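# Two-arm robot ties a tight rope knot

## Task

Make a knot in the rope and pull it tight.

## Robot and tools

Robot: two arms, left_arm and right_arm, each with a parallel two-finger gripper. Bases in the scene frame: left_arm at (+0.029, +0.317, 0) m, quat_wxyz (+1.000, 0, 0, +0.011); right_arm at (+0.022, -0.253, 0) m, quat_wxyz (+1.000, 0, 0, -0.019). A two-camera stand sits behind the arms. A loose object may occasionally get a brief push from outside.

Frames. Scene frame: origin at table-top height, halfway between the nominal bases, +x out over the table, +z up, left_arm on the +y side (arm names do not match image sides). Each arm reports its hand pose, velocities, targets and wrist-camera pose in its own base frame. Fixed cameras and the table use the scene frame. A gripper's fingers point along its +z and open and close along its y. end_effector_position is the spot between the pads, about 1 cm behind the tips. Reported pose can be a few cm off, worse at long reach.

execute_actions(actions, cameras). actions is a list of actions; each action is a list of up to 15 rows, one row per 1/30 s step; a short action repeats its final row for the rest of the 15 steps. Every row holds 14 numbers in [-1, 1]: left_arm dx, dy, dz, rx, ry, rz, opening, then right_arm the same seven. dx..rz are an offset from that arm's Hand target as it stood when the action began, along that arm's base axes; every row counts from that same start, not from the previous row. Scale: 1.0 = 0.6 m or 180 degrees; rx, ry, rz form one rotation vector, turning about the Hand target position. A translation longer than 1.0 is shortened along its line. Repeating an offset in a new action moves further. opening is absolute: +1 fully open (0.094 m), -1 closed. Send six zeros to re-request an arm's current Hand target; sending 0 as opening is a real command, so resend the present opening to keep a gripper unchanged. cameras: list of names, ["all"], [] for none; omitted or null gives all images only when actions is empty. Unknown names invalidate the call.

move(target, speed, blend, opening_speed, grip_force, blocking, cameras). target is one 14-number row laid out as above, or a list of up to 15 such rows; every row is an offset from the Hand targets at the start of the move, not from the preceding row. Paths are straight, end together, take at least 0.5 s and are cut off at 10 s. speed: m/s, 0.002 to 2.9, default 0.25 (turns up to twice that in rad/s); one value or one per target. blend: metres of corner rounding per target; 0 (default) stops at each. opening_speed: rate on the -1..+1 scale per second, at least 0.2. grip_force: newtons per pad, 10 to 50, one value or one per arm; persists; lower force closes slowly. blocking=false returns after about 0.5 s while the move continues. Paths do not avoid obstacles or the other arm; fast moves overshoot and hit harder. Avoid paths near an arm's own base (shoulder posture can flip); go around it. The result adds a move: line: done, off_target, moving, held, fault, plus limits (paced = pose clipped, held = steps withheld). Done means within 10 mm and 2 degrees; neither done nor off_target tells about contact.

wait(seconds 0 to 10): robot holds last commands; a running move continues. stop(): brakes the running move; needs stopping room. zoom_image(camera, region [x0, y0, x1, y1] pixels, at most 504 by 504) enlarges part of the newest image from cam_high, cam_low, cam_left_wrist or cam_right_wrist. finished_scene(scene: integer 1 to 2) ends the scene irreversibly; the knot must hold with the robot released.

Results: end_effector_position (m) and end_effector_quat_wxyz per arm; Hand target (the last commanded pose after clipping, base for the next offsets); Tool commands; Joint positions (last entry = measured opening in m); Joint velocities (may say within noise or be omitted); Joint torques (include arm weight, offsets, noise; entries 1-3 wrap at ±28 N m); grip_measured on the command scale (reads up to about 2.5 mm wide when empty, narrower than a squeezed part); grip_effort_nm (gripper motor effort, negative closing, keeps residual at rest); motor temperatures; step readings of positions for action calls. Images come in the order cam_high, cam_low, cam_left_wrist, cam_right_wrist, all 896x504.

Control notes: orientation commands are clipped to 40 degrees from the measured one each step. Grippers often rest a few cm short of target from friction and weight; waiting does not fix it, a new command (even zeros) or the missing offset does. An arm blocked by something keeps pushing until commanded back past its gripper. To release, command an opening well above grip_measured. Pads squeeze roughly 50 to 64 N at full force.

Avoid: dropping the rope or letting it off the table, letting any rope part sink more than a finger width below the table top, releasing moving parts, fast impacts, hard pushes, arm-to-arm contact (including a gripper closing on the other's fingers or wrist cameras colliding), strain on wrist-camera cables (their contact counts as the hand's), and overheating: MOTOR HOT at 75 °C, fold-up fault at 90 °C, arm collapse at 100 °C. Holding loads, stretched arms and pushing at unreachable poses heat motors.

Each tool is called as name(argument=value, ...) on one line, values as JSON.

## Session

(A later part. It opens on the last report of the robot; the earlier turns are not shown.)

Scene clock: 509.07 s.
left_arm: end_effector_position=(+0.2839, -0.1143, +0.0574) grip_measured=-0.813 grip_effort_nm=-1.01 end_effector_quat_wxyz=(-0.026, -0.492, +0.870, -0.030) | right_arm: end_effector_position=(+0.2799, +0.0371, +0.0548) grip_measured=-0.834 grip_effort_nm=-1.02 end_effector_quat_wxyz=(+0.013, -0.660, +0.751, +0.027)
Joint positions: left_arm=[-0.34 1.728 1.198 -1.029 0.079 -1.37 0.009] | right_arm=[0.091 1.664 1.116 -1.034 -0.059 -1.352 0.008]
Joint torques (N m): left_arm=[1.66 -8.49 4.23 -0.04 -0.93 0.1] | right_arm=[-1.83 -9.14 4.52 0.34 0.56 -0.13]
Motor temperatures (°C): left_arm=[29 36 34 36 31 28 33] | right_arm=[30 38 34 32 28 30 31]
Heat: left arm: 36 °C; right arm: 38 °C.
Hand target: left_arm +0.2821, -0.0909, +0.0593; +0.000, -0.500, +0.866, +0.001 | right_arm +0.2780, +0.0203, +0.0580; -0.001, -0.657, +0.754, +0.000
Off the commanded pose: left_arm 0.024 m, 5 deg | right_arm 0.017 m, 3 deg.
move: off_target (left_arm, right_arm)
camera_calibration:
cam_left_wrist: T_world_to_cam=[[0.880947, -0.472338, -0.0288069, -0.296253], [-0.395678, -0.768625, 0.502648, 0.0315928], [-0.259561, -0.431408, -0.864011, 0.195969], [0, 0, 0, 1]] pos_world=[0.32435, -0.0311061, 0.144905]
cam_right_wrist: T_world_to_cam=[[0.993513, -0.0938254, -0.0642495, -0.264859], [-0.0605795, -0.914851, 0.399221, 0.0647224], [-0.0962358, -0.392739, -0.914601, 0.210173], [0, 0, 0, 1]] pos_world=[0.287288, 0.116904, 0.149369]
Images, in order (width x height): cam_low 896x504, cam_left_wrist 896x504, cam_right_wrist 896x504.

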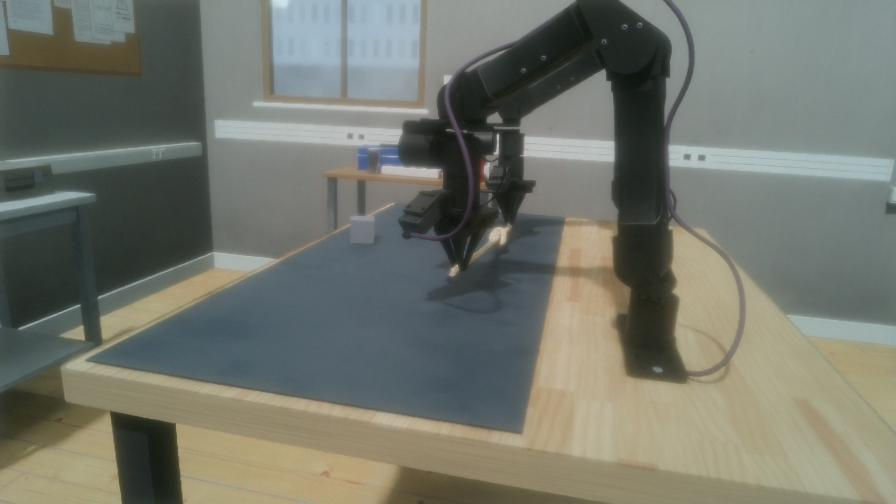

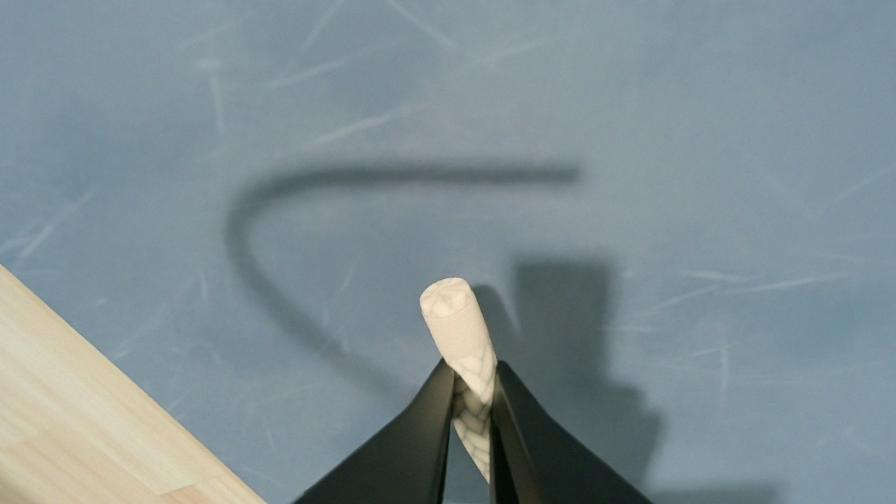

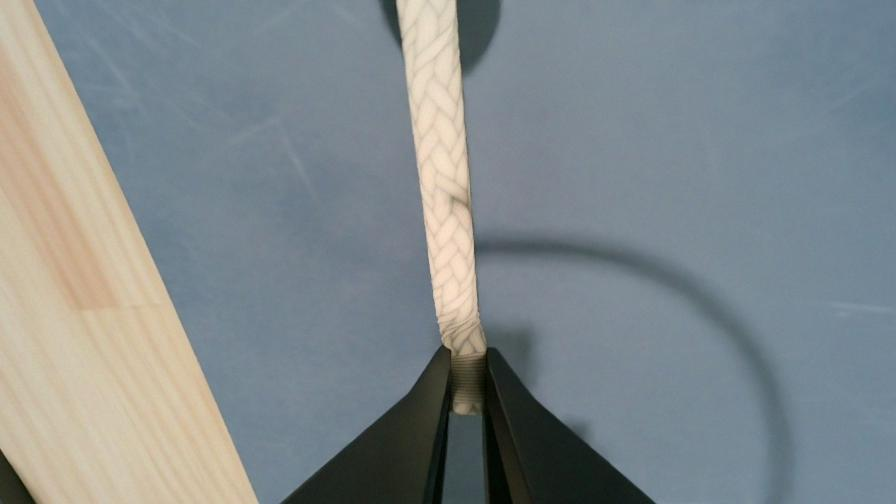

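move(target=[0,0.06,0,0,0,0,-0.95,0,-0.06,0,0,0,0,-0.95], speed=0.06, cameras=["cam_right_wrist","cam_low"])

zoom_image(camera="cam_low", region=[400, 180, 580, 320])

Scene clock: 527.23 s.
left_arm: end_effector_position=(+0.2842, -0.1100, +0.0632) grip_measured=-0.813 grip_effort_nm=-1.02 end_effector_quat_wxyz=(-0.057, -0.478, +0.873, -0.085) | right_arm: end_effector_position=(+0.2827, +0.0318, +0.0586) grip_measured=-0.834 grip_effort_nm=-1.02 end_effector_quat_wxyz=(+0.060, -0.666, +0.741, +0.071)
Joint positions: left_arm=[-0.253 1.693 1.169 -1.012 0.202 -1.258 0.009] | right_arm=[-0.009 1.66 1.116 -1.034 -0.186 -1.474 0.008]
Joint torques (N m): left_arm=[3.69 -8.4 4.05 -0.24 -2.07 0.11] | right_arm=[-3.84 -8.99 4.93 0.25 1.74 -0.1]
Heat: left arm: 36 °C; right arm: 38 °C.
Hand target: left_arm +0.2821, -0.0548, +0.0592; +0.000, -0.500, +0.866, +0.001 | right_arm +0.2780, -0.0157, +0.0580; -0.001, -0.657, +0.754, +0.000
Off the commanded pose: left_arm 0.055 m, 12 deg | right_arm 0.048 m, 11 deg.
move: off_target (left_arm, right_arm)
camera_calibration:
cam_right_wrist: T_world_to_cam=[[0.995972, -0.0655741, -0.0611574, -0.269606], [-0.04611, -0.959508, 0.277882, 0.0630439], [-0.0769028, -0.273943, -0.958666, 0.205212], [0, 0, 0, 1]] pos_world=[0.287208, 0.0990282, 0.162723]
Images, in order (width x height): cam_low 896x504, cam_right_wrist 896x504.

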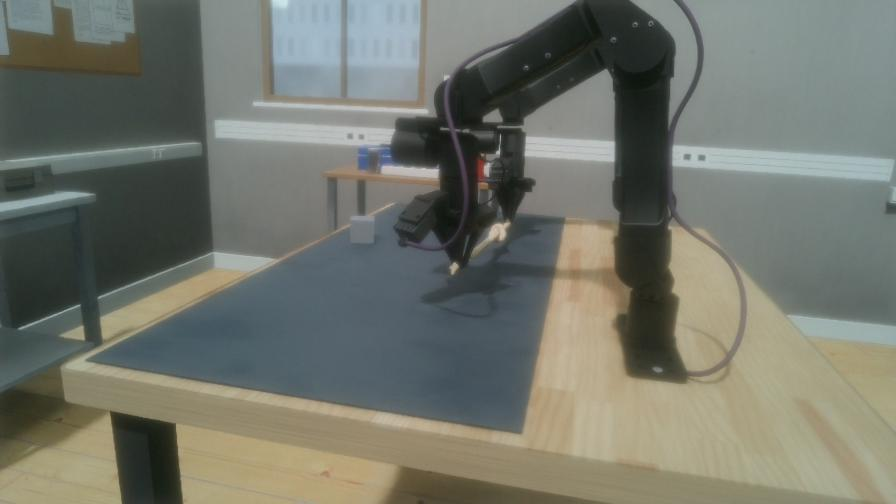

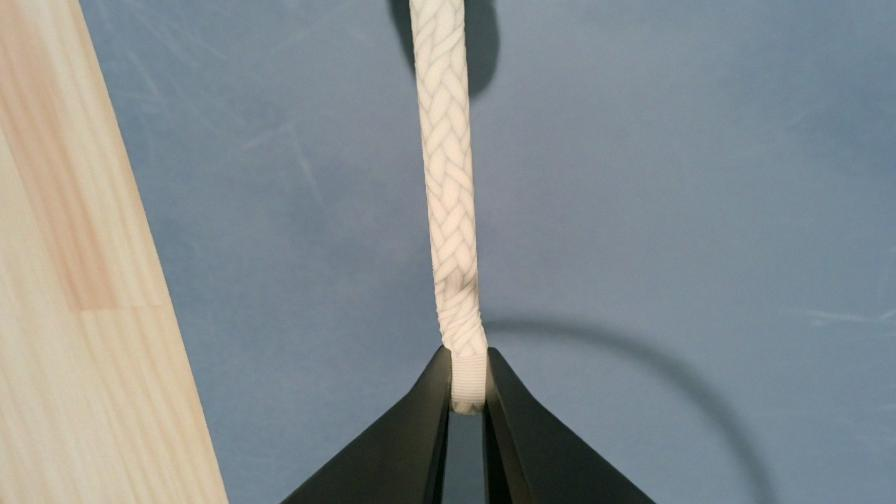

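Scaled by 2.800 from the camera's 896x504 image, which has a finer 1280x720 frame.

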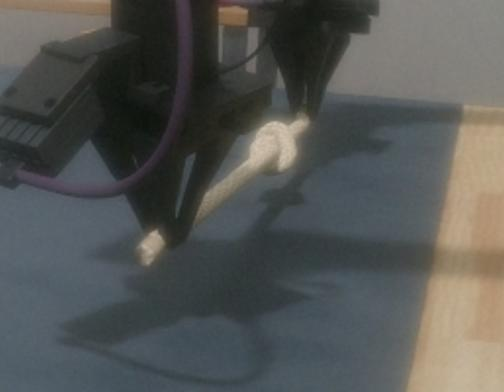

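move(target=[0,0.08,0,0,0,0,-0.95,0,-0.08,0,0,0,0,-0.95], speed=0.05, cameras=["cam_low"])

zoom_image(camera="cam_low", region=[440, 200, 540, 290])

Scene clock: 536.70 s.
left_arm: end_effector_position=(+0.2786, -0.1042, +0.0777) grip_measured=-0.813 grip_effort_nm=-1.02 end_effector_quat_wxyz=(-0.107, -0.458, +0.868, -0.159) | right_arm: end_effector_position=(+0.2671, +0.0276, +0.0707) grip_measured=-0.834 grip_effort_nm=-1.02 end_effector_quat_wxyz=(+0.107, -0.655, +0.732, +0.154)
Joint positions: left_arm=[-0.131 1.662 1.156 -1.053 0.385 -1.104 0.009] | right_arm=[-0.142 1.66 1.125 -1.138 -0.364 -1.62 0.008]
Joint torques (N m): left_arm=[6.67 -8.14 4.72 -0.27 -3.7 0.11] | right_arm=[-6.48 -8.21 8.27 0.59 3.25 -0.16]
Heat: left arm: 36 °C; right arm: 38 °C.
Hand target: left_arm +0.2822, -0.0069, +0.0594; +0.000, -0.500, +0.866, +0.001 | right_arm +0.2780, -0.0637, +0.0579; -0.001, -0.656, +0.754, +0.000
Off the commanded pose: left_arm 0.099 m, 23 deg | right_arm 0.093 m, 22 deg.
move: off_target (left_arm, right_arm)
Images, in order (width x height): cam_low 896x504.

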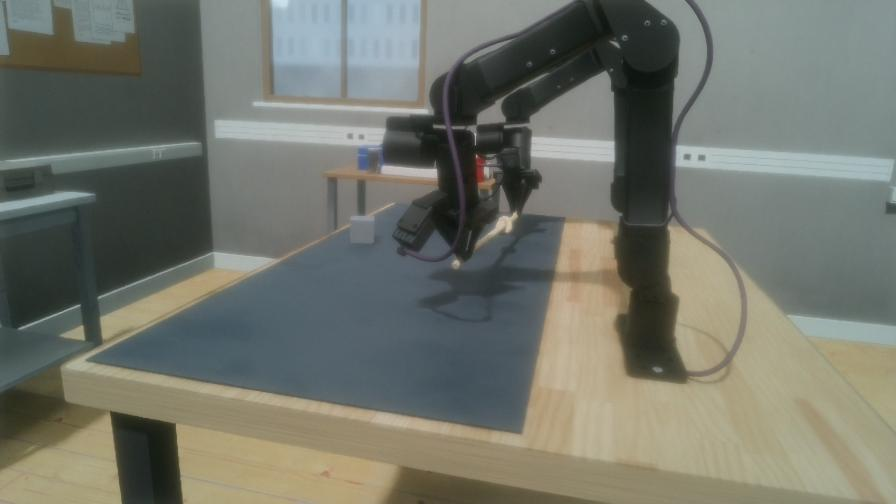

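Scaled by 5.040 from the camera's 896x504 image, which has a finer 1280x720 frame.

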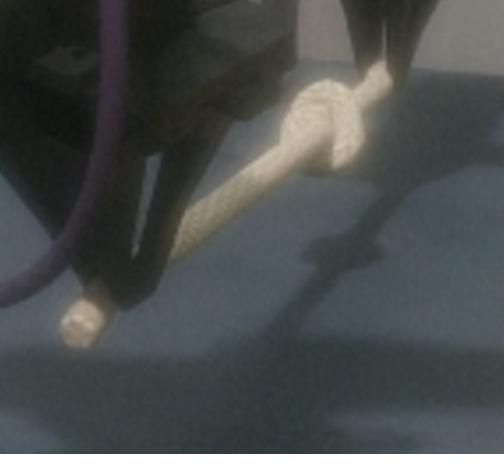

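move(target=[[0,-0.18,0,0,0,0,-0.95,0,0.17,0,0,0,0,-0.95],[0,-0.19,-0.075,0,0,0,-0.95,0,0.18,-0.07,0,0,0,-0.95],[0,-0.19,-0.075,0,0,0,-0.3,0,0.18,-0.07,0,0,0,-0.3],[0,-0.19,0.12,0,0,0,-0.3,0,0.18,0.12,0,0,0,-0.3],[-0.1,0.05,0.12,0,0,0,-0.3,-0.05,-0.1,0.12,0,0,0,-0.3]], speed=[0.1,0.08,0.1,0.12,0.3], opening_speed=1, cameras=["cam_high","cam_left_wrist","cam_right_wrist"])

zoom_image(camera="cam_high", region=[380, 150, 520, 330])

Scene clock: 556.93 s.
left_arm: end_effector_position=(+0.2293, +0.0219, +0.1314) grip_measured=-0.302 grip_effort_nm=0.10 end_effector_quat_wxyz=(+0.004, -0.500, +0.866, -0.004) | right_arm: end_effector_position=(+0.2476, -0.1225, +0.1268) grip_measured=-0.301 grip_effort_nm=0.07 end_effector_quat_wxyz=(+0.004, -0.626, +0.780, -0.003)
Joint positions: left_arm=[0.093 1.403 1.175 -1.333 0.003 -0.953 0.033] | right_arm=[-0.466 1.578 1.318 -1.301 -0.004 -1.818 0.033]
Joint torques (N m): left_arm=[0.35 -5.41 4.6 0.03 -0.06 0] | right_arm=[0.08 -5.24 8.1 0.25 0.03 -0.86]
Motor temperatures (°C): left_arm=[30 36 34 34 39 28 33] | right_arm=[31 38 36 32 36 30 31]
Heat: left arm: 39 °C; right arm: 38 °C.
Hand target: left_arm +0.2222, +0.0231, +0.1313; +0.000, -0.500, +0.866, +0.001 | right_arm +0.2480, -0.1236, +0.1300; -0.001, -0.657, +0.754, +0.000
Off the commanded pose: left_arm 0.007 m, 1 deg | right_arm 0.003 m, 5 deg.
move: off_target (right_arm); target 3's new opening was sent with right_arm's hand 0.012 m and 1 deg from that target
camera_calibration:
cam_left_wrist: T_world_to_cam=[[0.889676, -0.454633, -0.0422652, -0.1823], [-0.393799, -0.810874, 0.432903, 0.0871686], [-0.231084, -0.3685, -0.900449, 0.301408], [0, 0, 0, 1]] pos_world=[0.266165, 0.0988719, 0.225962]
cam_right_wrist: T_world_to_cam=[[0.981978, -0.186069, -0.0331246, -0.255514], [-0.151684, -0.880476, 0.449171, -0.0915165], [-0.112742, -0.436051, -0.892832, 0.206326], [0, 0, 0, 1]] pos_world=[0.260289, -0.0381527, 0.216857]
Images, in order (width x height): cam_high 896x504, cam_left_wrist 896x504, cam_right_wrist 896x504.

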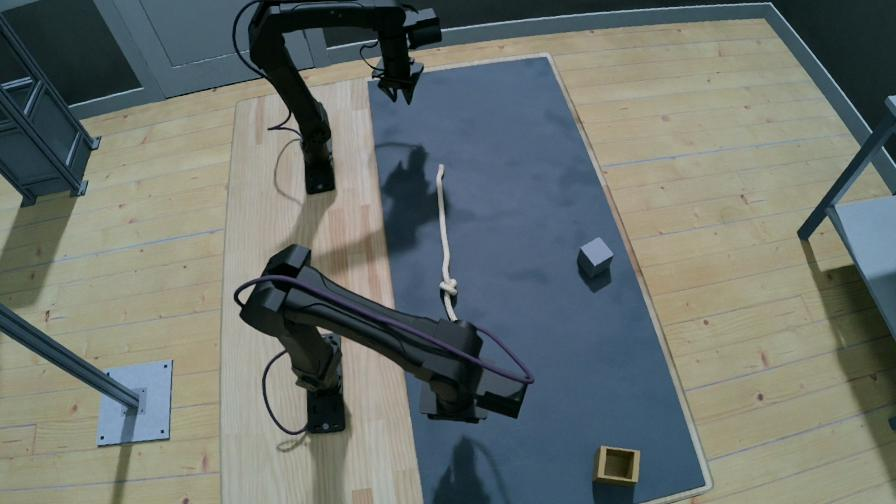

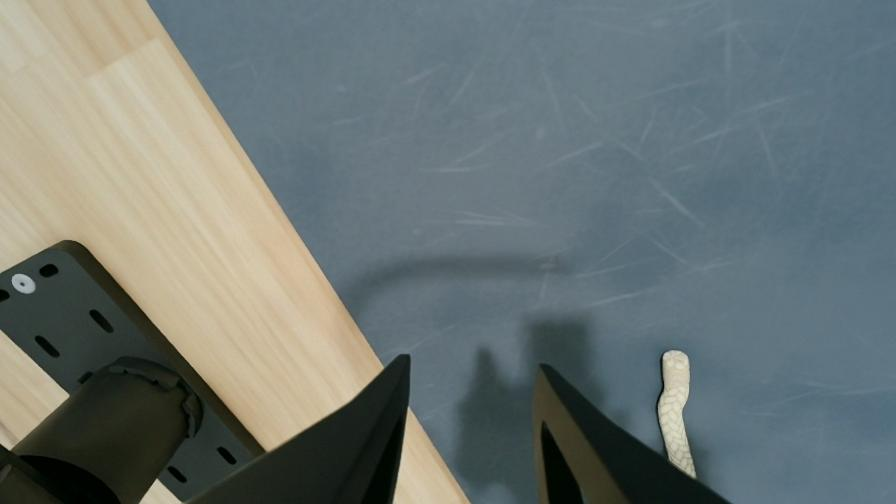

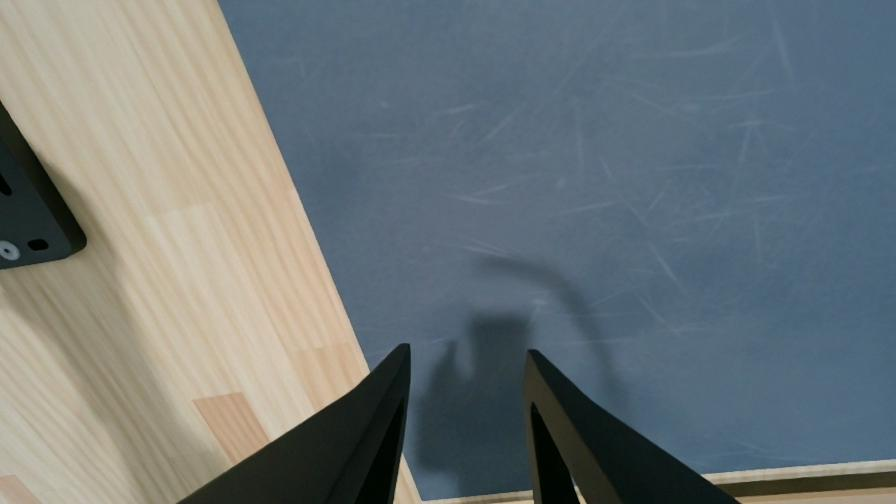

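Scaled by 2.800 from the camera's 896x504 image, which has a finer 1280x720 frame.

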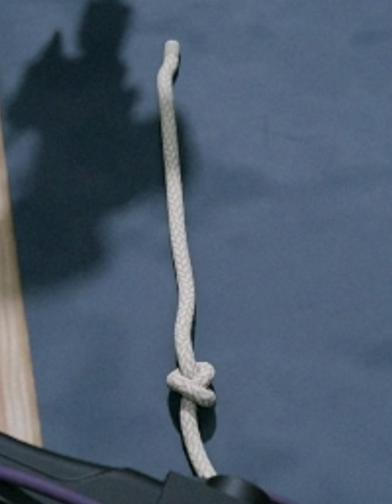

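Tight knot.

finished_scene(scene=2)

The scene is finished: the task was done.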